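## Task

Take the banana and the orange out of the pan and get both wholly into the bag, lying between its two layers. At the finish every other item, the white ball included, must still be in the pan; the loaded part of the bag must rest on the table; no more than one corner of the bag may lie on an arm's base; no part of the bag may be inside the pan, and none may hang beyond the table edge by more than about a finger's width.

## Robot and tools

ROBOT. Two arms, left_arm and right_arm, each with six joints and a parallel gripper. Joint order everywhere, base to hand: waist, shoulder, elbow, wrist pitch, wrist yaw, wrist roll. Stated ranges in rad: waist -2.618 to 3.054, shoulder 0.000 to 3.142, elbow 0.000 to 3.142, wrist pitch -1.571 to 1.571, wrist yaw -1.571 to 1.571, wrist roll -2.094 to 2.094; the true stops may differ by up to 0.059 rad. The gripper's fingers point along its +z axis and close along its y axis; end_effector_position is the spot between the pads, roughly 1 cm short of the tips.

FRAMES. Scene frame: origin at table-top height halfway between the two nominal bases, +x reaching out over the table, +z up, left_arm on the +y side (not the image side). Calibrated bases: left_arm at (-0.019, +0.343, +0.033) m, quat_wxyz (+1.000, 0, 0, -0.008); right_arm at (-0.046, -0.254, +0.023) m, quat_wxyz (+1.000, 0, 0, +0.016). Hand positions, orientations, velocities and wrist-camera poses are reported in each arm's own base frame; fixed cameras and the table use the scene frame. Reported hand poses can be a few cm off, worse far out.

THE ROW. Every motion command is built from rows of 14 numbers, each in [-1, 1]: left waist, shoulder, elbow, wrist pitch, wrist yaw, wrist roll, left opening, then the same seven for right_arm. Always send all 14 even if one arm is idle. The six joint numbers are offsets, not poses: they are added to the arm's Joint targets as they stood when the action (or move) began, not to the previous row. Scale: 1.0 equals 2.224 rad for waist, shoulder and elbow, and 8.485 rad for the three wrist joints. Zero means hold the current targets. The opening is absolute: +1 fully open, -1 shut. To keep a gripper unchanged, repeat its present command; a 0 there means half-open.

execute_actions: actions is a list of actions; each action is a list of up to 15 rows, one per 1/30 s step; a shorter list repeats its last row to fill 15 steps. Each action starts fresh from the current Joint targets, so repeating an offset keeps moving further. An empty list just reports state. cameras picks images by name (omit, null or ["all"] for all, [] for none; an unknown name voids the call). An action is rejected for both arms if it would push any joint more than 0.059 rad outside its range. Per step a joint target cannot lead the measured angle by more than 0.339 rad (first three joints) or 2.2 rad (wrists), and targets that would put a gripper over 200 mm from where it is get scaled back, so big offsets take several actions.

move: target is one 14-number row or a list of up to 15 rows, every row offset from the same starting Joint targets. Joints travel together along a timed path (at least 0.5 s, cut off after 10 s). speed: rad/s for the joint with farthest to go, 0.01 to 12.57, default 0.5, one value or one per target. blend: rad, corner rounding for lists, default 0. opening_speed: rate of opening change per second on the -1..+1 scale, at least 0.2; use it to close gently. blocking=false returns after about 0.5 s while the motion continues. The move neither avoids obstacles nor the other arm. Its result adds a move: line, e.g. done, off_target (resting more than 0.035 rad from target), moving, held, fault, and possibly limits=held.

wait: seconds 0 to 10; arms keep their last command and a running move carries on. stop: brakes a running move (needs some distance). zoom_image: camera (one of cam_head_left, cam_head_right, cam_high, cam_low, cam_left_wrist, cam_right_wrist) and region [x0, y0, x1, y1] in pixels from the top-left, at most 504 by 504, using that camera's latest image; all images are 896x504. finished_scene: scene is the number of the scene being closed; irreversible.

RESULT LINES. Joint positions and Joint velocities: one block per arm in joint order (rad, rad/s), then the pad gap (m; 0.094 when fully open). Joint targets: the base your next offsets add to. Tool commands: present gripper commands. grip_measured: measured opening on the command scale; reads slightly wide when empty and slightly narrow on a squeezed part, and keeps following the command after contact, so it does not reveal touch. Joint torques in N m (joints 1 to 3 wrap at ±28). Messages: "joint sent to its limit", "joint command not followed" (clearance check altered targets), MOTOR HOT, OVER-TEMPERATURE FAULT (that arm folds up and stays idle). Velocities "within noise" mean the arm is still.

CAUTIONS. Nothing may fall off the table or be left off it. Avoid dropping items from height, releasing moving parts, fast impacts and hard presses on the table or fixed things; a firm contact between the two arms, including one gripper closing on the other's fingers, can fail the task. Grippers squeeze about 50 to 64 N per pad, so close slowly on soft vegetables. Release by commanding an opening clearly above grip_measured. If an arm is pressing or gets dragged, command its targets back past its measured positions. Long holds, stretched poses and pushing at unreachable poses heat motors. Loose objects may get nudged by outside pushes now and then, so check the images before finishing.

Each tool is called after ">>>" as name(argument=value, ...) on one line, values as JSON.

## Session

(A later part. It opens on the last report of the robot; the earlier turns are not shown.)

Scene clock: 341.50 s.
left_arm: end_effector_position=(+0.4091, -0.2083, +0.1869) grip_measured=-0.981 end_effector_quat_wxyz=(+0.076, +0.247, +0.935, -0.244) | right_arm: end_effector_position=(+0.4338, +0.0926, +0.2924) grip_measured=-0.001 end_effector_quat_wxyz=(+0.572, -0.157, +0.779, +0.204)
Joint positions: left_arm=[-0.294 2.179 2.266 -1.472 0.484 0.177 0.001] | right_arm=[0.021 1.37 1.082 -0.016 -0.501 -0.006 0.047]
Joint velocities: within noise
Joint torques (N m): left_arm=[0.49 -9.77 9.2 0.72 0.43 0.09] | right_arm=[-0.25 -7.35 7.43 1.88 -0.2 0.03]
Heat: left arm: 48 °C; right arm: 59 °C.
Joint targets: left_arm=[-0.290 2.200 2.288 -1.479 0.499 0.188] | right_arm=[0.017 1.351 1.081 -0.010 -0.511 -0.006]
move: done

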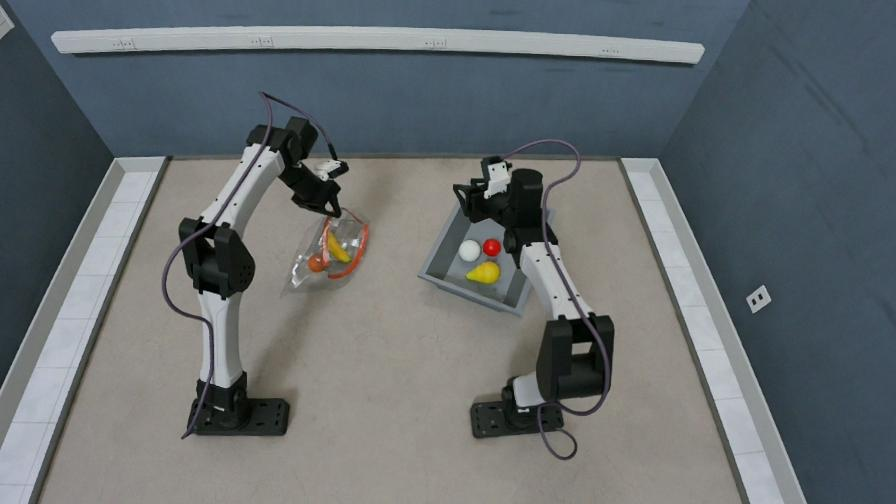

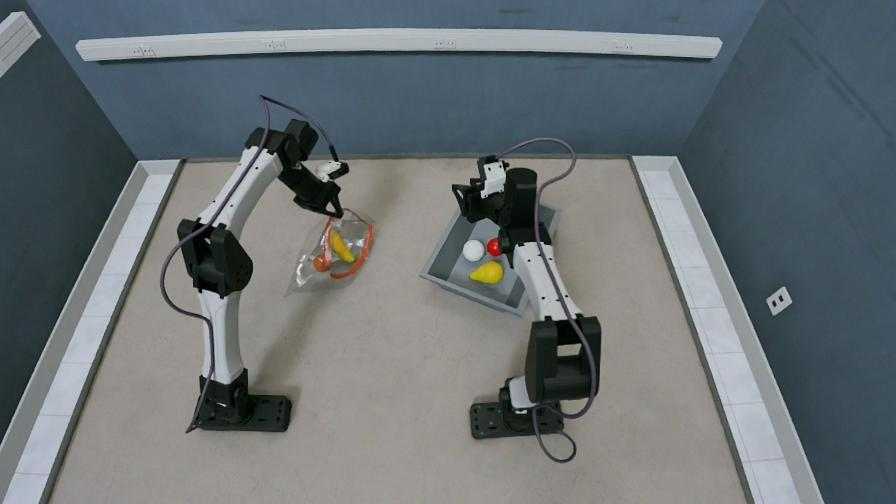

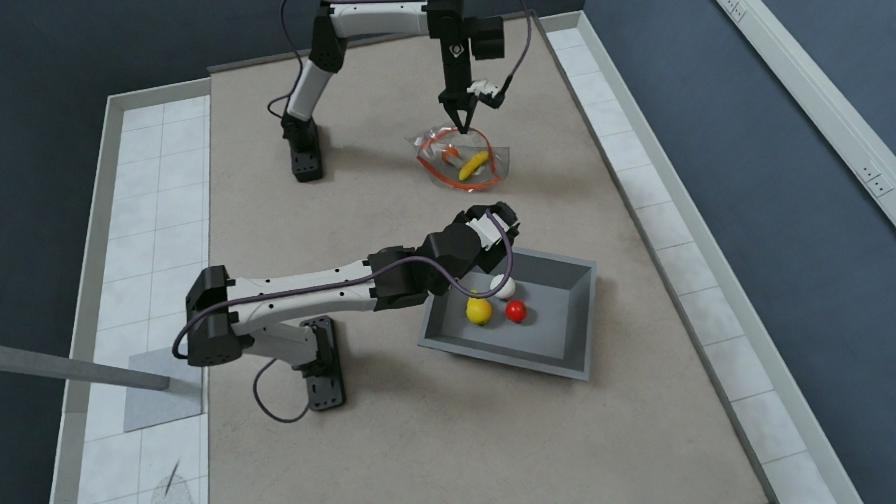

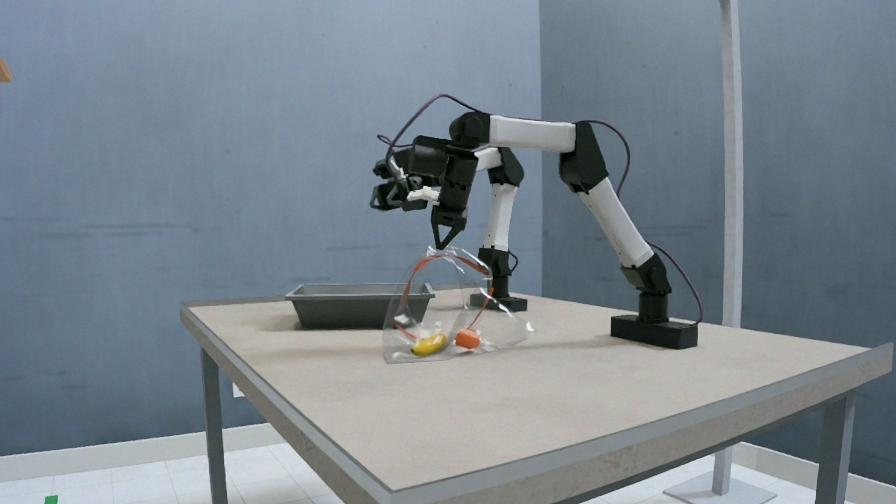

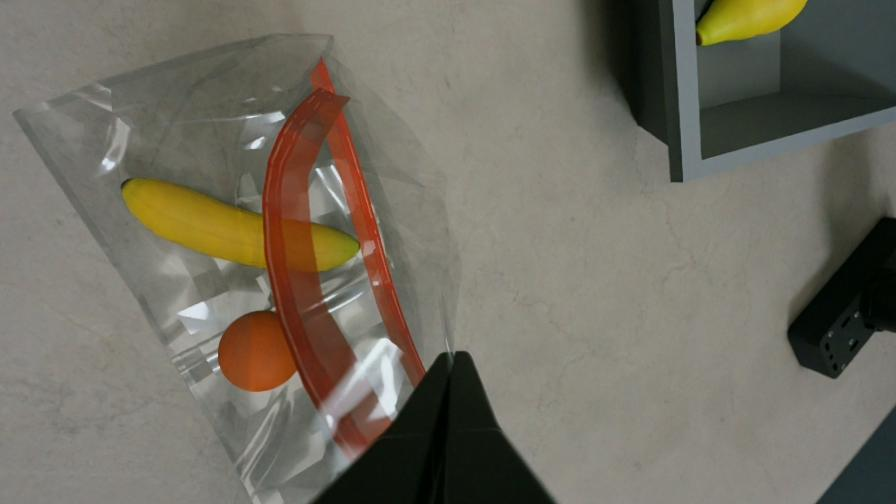

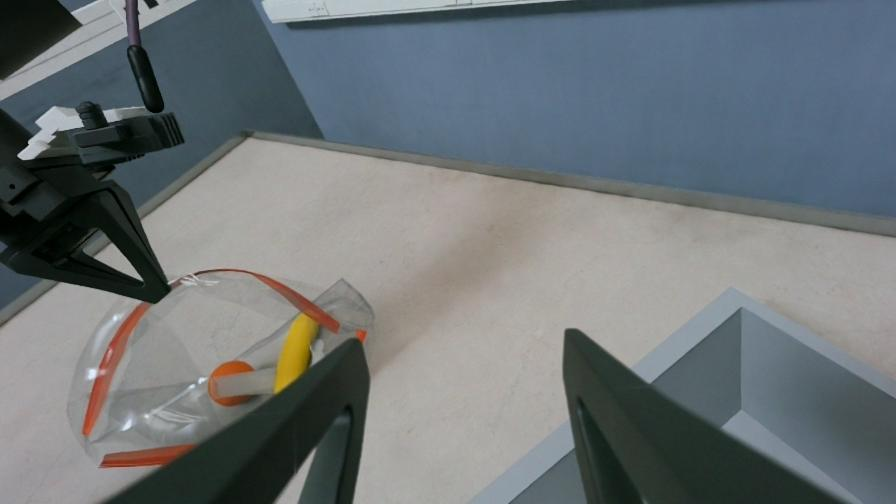

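>>> move(target=[0,0,0,0,0,0,-1, -0.16,0,0,0,0,0,0.0], speed=0.5, cameras=[])

>>> move(target=[[-0.0629,-0.0405,-0.1745,0.039,0,-0.0153,-1, 0,0,0,0,0,0,0],[-0.0971,0,-0.2617,0.0682,0,-0.0243,-1,0,0,0,0,0,0,0]], speed=0.2, blend=[0.05, 0])

>>> zoom_image(camera="cam_low", region=[350, 230, 530, 370])

>>> zoom_image(camera="cam_high", region=[370, 80, 550, 260])

Scene clock: 344.20 s.
left_arm: end_effector_position=(+0.4091, -0.2083, +0.1869) grip_measured=-0.981 end_effector_quat_wxyz=(+0.076, +0.247, +0.935, -0.244) | right_arm: end_effector_position=(+0.4387, -0.0643, +0.2925) grip_measured=-0.001 end_effector_quat_wxyz=(+0.599, -0.018, +0.794, +0.101)
Joint positions: left_arm=[-0.294 2.179 2.266 -1.472 0.484 0.177 0.001] | right_arm=[-0.337 1.37 1.082 -0.016 -0.506 -0.006 0.047]
Joint velocities: within noise
Joint torques (N m): left_arm=[0.46 -9.76 9.16 0.72 0.42 0.08] | right_arm=[-0.14 -7.32 7.43 1.92 -0.15 0.03]
Heat: left arm: 48 °C; right arm: 58 °C.
Joint targets: left_arm=[-0.290 2.200 2.288 -1.479 0.499 0.188] | right_arm=[-0.339 1.351 1.081 -0.010 -0.510 -0.006]
move: done
No camera images: "cameras" was empty.

Scene clock: 348.03 s.
left_arm: end_effector_position=(+0.3649, -0.2916, +0.0479) grip_measured=-0.981 end_effector_quat_wxyz=(+0.028, +0.258, +0.932, -0.254) | right_arm: end_effector_position=(+0.4387, -0.0643, +0.2925) grip_measured=-0.001 end_effector_quat_wxyz=(+0.599, -0.018, +0.794, +0.101)
Joint positions: left_arm=[-0.5 2.184 1.713 -0.912 0.484 -0.007 0.001] | right_arm=[-0.337 1.37 1.082 -0.016 -0.506 -0.006 0.047]
Joint velocities: within noise
Joint torques (N m): left_arm=[-0.29 -10.32 6.43 0.94 0.43 -0.11] | right_arm=[-0.2 -7.35 7.43 1.92 -0.16 0.04]
Heat: left arm: 49 °C; right arm: 56 °C.
Joint targets: left_arm=[-0.506 2.200 1.705 -0.901 0.499 -0.018] | right_arm=[-0.339 1.351 1.081 -0.010 -0.510 -0.006]
move: done

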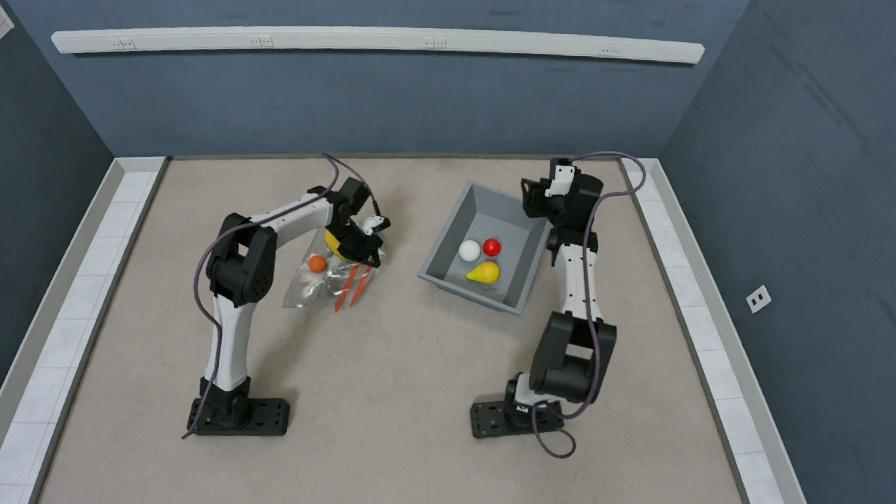

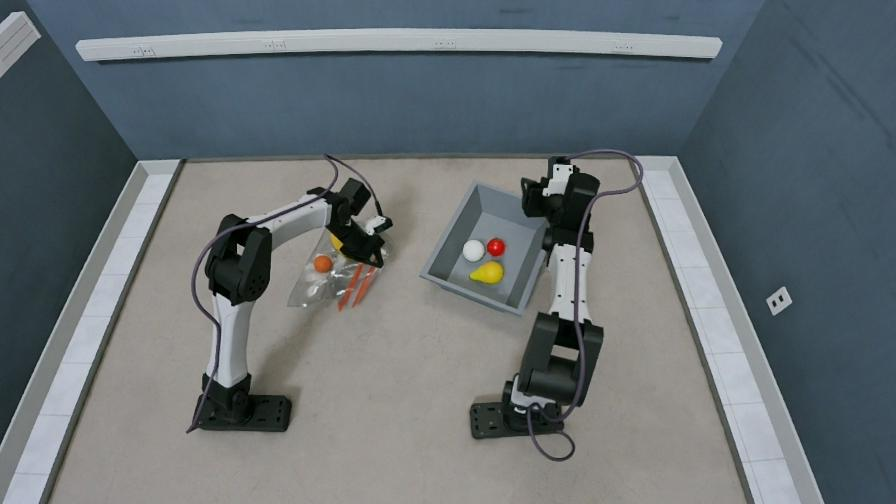

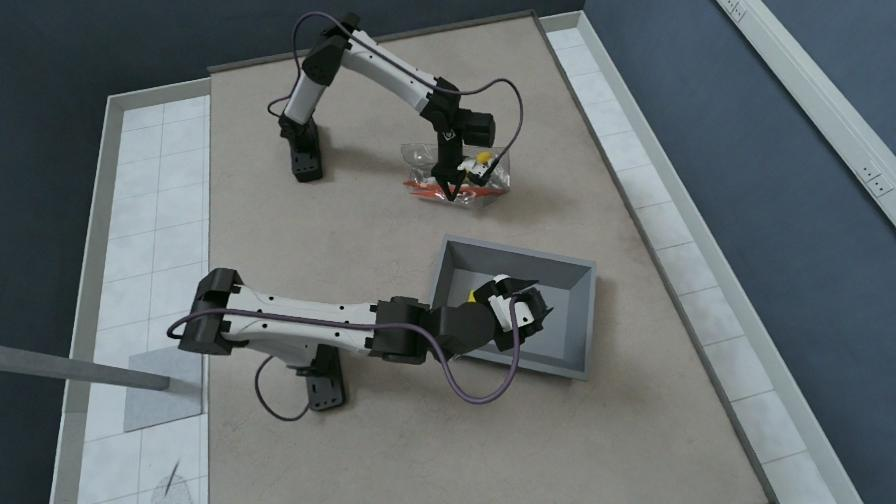

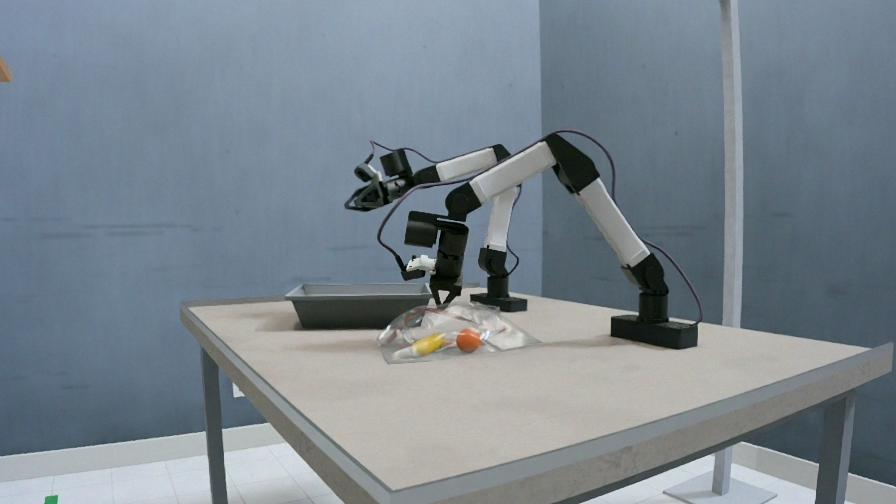

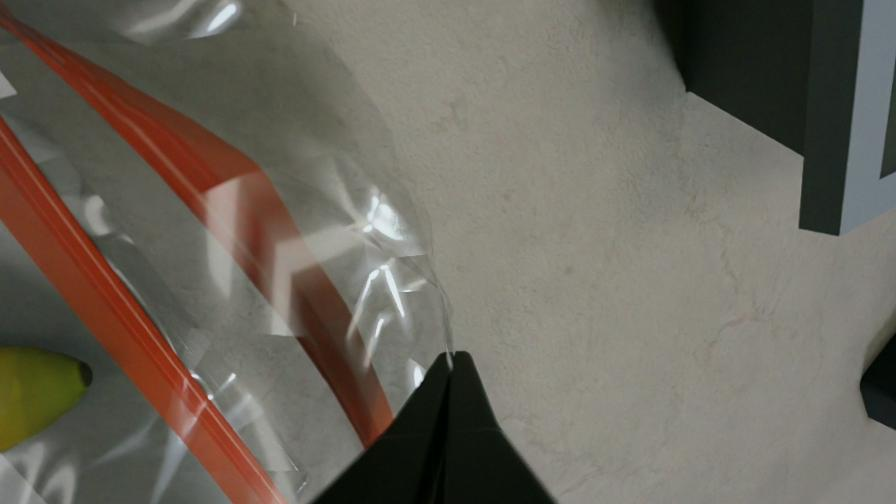

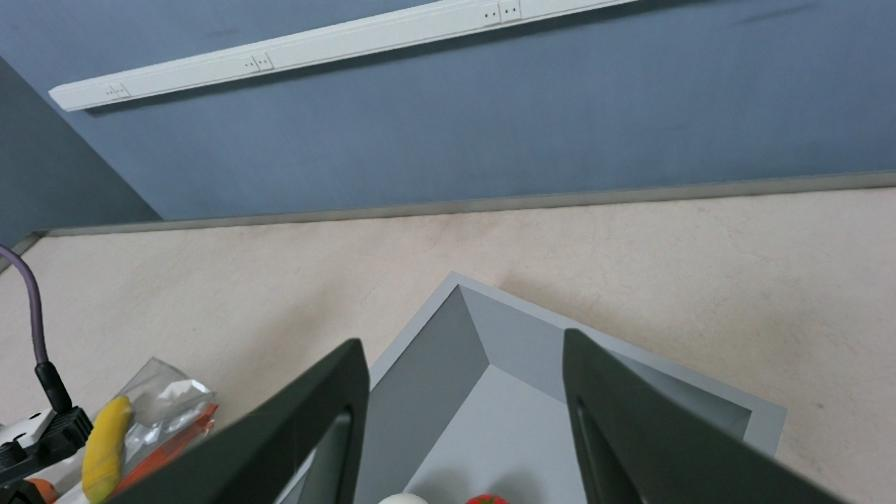

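Scaled by 2.800 from the camera's 896x504 image, which has a finer 1280x720 frame.

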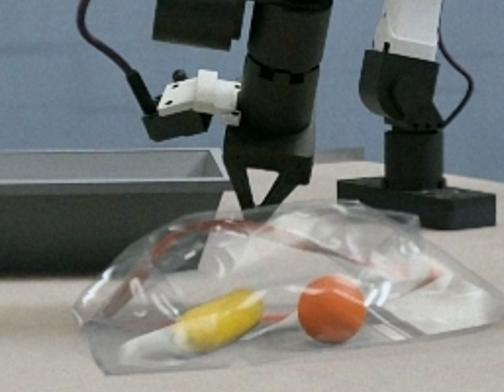

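Scaled by 2.800 from the camera's 896x504 image, which has a finer 1280x720 frame.

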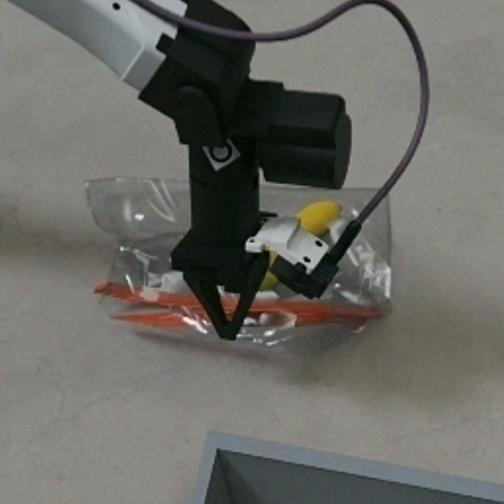

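>>> move(target=[0,0.0315,-0.0508,0.0216,0,0,-1, 0,0,0,0,0,0,0], speed=0.12, cameras=["cam_low","cam_left_wrist"])

>>> zoom_image(camera="cam_low", region=[350, 230, 530, 370])

Scene clock: 350.37 s.
left_arm: end_effector_position=(+0.3659, -0.2922, -0.0049) grip_measured=-0.981 end_effector_quat_wxyz=(+0.031, +0.258, +0.932, -0.255) | right_arm: end_effector_position=(+0.4387, -0.0643, +0.2925) grip_measured=-0.001 end_effector_quat_wxyz=(+0.599, -0.018, +0.794, +0.101)
Joint positions: left_arm=[-0.5 2.25 1.602 -0.729 0.484 -0.008 0.001] | right_arm=[-0.337 1.37 1.082 -0.016 -0.506 -0.006 0.047]
Joint velocities: within noise
Joint torques (N m): left_arm=[-0.24 -10.22 5.91 0.99 0.42 -0.11] | right_arm=[-0.21 -7.34 7.43 1.92 -0.15 0.04]
Heat: left arm: 48 °C; right arm: 55 °C.
Joint targets: left_arm=[-0.506 2.270 1.592 -0.717 0.499 -0.018] | right_arm=[-0.339 1.351 1.081 -0.010 -0.510 -0.006]
move: done
Images, in order (width x height): cam_low 896x504, cam_left_wrist 896x504.

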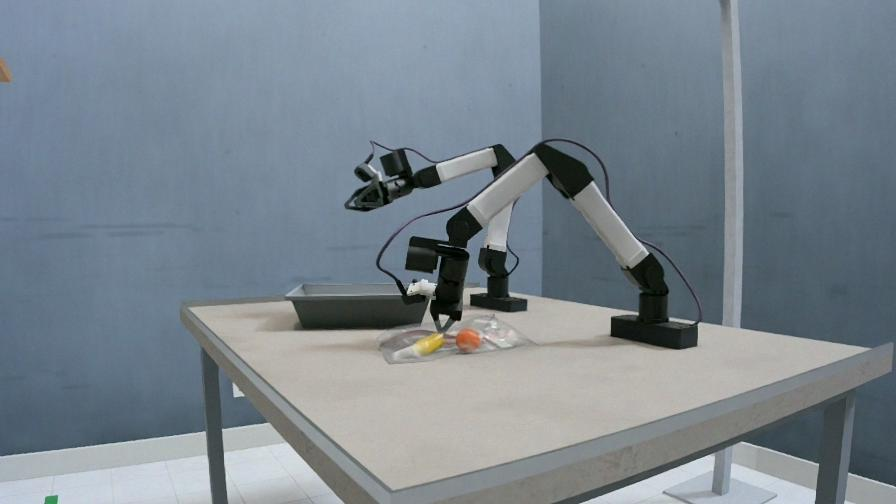

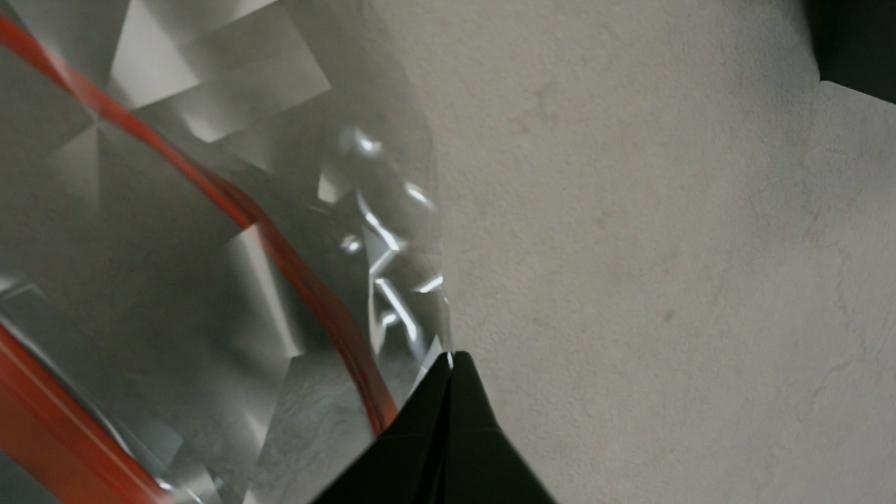

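Scaled by 2.800 from the camera's 896x504 image, which has a finer 1280x720 frame.

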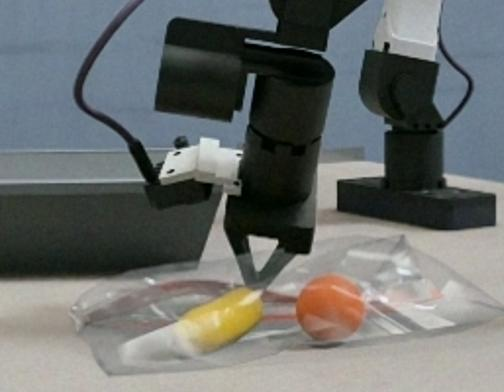

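Open slowly, then lift along the tool.

>>> move(target=[0,0,0,0,0,0,-0.3, 0,0,0,0,0,0,0], opening_speed=0.25, cameras=[])

>>> move(target=[[0,-0.0475,0.0508,-0.0216,0,0,-0.3, 0,0,0,0,0,0,0],[0,-0.0875,0.1016,-0.05,0,0,-0.3, 0,0,0,0,0,0,0]], speed=0.15, cameras=["cam_low","cam_left_wrist"])

>>> zoom_image(camera="cam_low", region=[350, 230, 530, 370])

Scene clock: 353.67 s.
left_arm: end_effector_position=(+0.3664, -0.2925, -0.0048) grip_measured=-0.302 end_effector_quat_wxyz=(+0.032, +0.258, +0.931, -0.255) | right_arm: end_effector_position=(+0.4387, -0.0643, +0.2925) grip_measured=-0.001 end_effector_quat_wxyz=(+0.599, -0.018, +0.794, +0.101)
Joint positions: left_arm=[-0.5 2.25 1.602 -0.727 0.485 -0.008 0.033] | right_arm=[-0.337 1.37 1.082 -0.016 -0.506 -0.006 0.047]
Joint velocities: within noise
Joint torques (N m): left_arm=[-0.29 -10.19 5.93 0.95 0.43 -0.11] | right_arm=[-0.21 -7.34 7.45 1.93 -0.15 0.04]
Heat: left arm: 48 °C; right arm: 54 °C.
Joint targets: left_arm=[-0.506 2.270 1.592 -0.717 0.499 -0.018] | right_arm=[-0.339 1.351 1.081 -0.010 -0.510 -0.006]
move: done
No camera images: "cameras" was empty.

Scene clock: 357.10 s.
left_arm: end_effector_position=(+0.3443, -0.2805, +0.0965) grip_measured=-0.302 end_effector_quat_wxyz=(+0.001, +0.251, +0.936, -0.248) | right_arm: end_effector_position=(+0.4387, -0.0643, +0.2925) grip_measured=-0.001 end_effector_quat_wxyz=(+0.599, -0.018, +0.794, +0.101)
Joint positions: left_arm=[-0.5 2.108 1.798 -1.129 0.485 -0.008 0.033] | right_arm=[-0.337 1.37 1.082 -0.016 -0.506 -0.006 0.047]
Joint velocities: within noise
Joint torques (N m): left_arm=[-0.24 -13.63 9.25 0.59 0.42 -0.11] | right_arm=[-0.23 -7.32 7.43 1.92 -0.15 0.04]
Heat: left arm: 49 °C; right arm: 53 °C.
Joint targets: left_arm=[-0.506 2.075 1.818 -1.142 0.499 -0.018] | right_arm=[-0.339 1.351 1.081 -0.010 -0.510 -0.006]
move: done
Images, in order (width x height): cam_low 896x504, cam_left_wrist 896x504.

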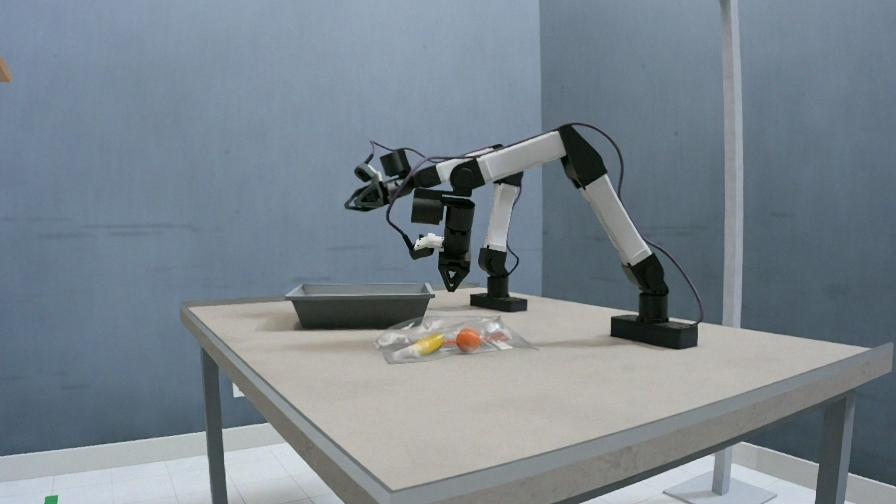

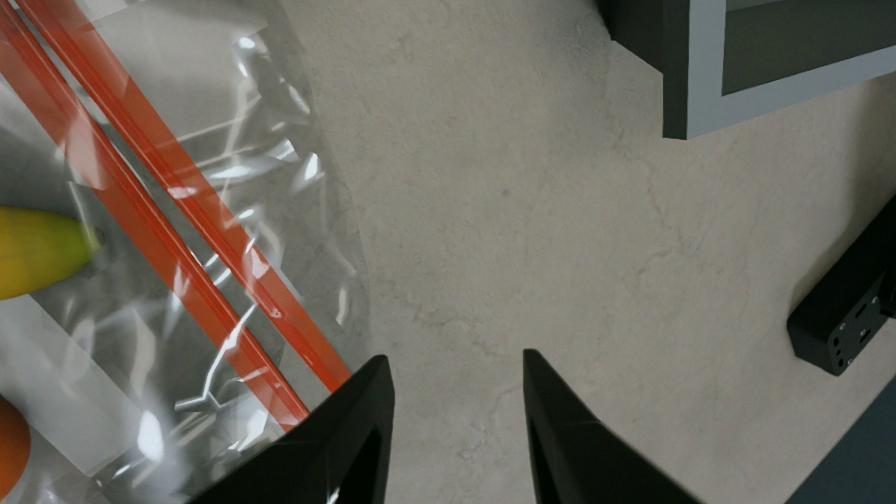

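Scaled by 2.800 from the camera's 896x504 image, which has a finer 1280x720 frame.

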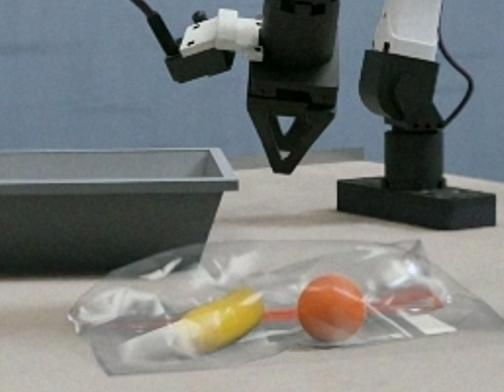

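>>> move(target=[0.1,-0.2,0,0,0,0,-0.3, 0.15,0,0,0,0,0,0], speed=0.5, cameras=["cam_high","cam_head_left"])

>>> zoom_image(camera="cam_high", region=[370, 80, 550, 260])

>>> zoom_image(camera="cam_head_left", region=[260, 180, 560, 340])

Scene clock: 358.70 s.
left_arm: end_effector_position=(+0.3594, -0.1907, +0.2904) grip_measured=-0.301 end_effector_quat_wxyz=(+0.254, +0.200, +0.907, -0.270) | right_arm: end_effector_position=(+0.4359, +0.0806, +0.2926) grip_measured=-0.001 end_effector_quat_wxyz=(+0.575, -0.147, +0.780, +0.198)
Joint positions: left_arm=[-0.287 1.636 1.806 -1.132 0.486 -0.008 0.033] | right_arm=[-0.009 1.37 1.082 -0.016 -0.507 -0.006 0.047]
Joint velocities: within noise
Joint torques (N m): left_arm=[0.42 -7.66 8.83 1.54 0.37 -0.12] | right_arm=[0.43 -7.34 7.43 1.92 -0.14 0.03]
Heat: left arm: 49 °C; right arm: 52 °C.
Joint targets: left_arm=[-0.284 1.631 1.818 -1.142 0.500 -0.018] | right_arm=[-0.005 1.351 1.081 -0.010 -0.511 -0.006]
move: done
Images, in order (width x height): cam_head_left 896x504, cam_high 896x504.

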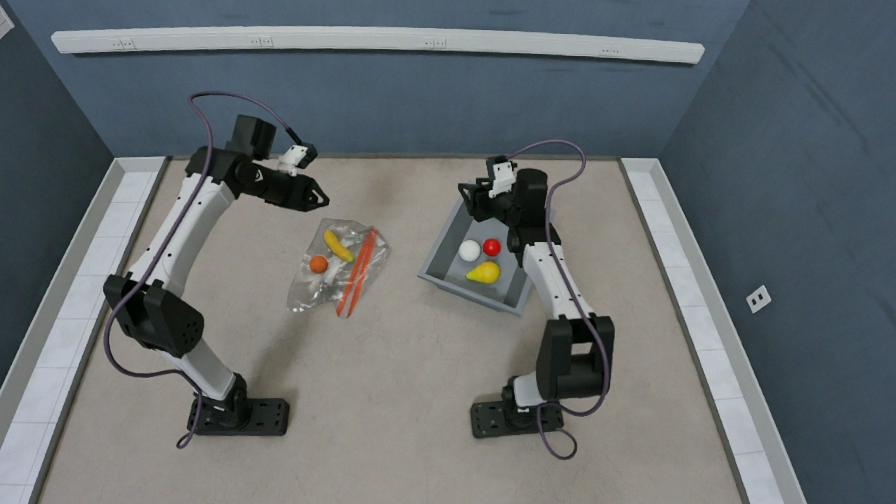

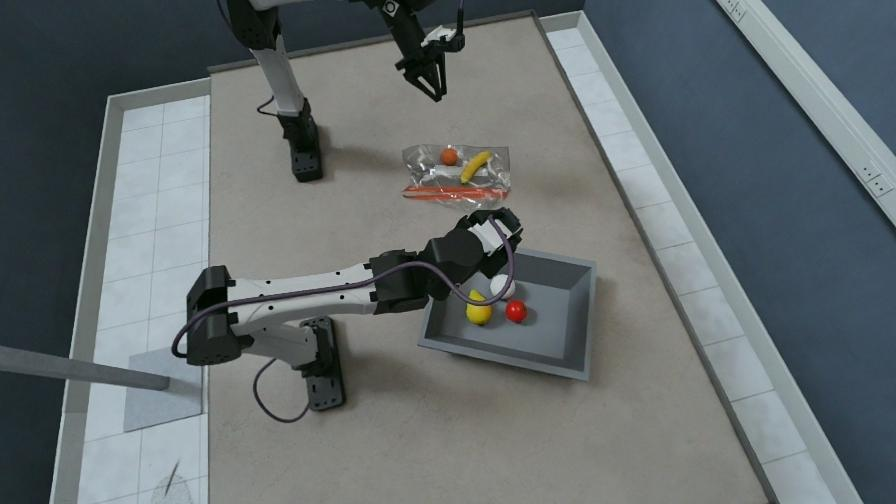

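Scaled by 2.800 from the camera's 896x504 image, which has a finer 1280x720 frame.

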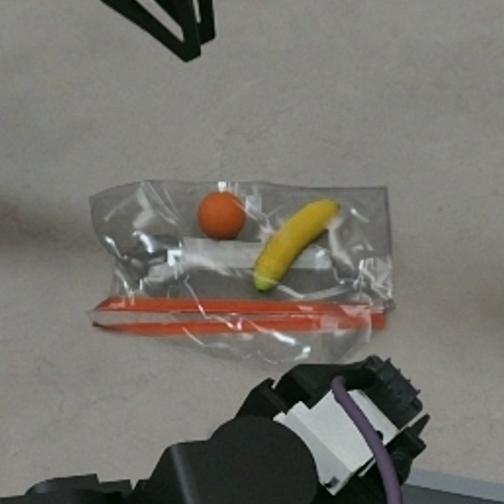

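Scaled by 1.680 from the camera's 896x504 image, which has a finer 1280x720 frame.

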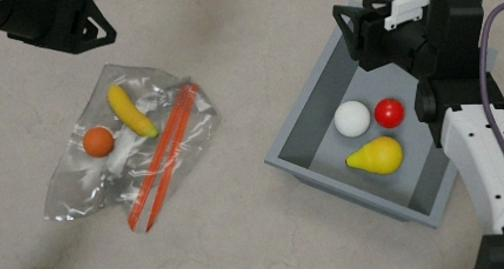

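Both fruits inside, the rest in the pan.

>>> finished_scene(scene=2)

The scene is finished: the task was done.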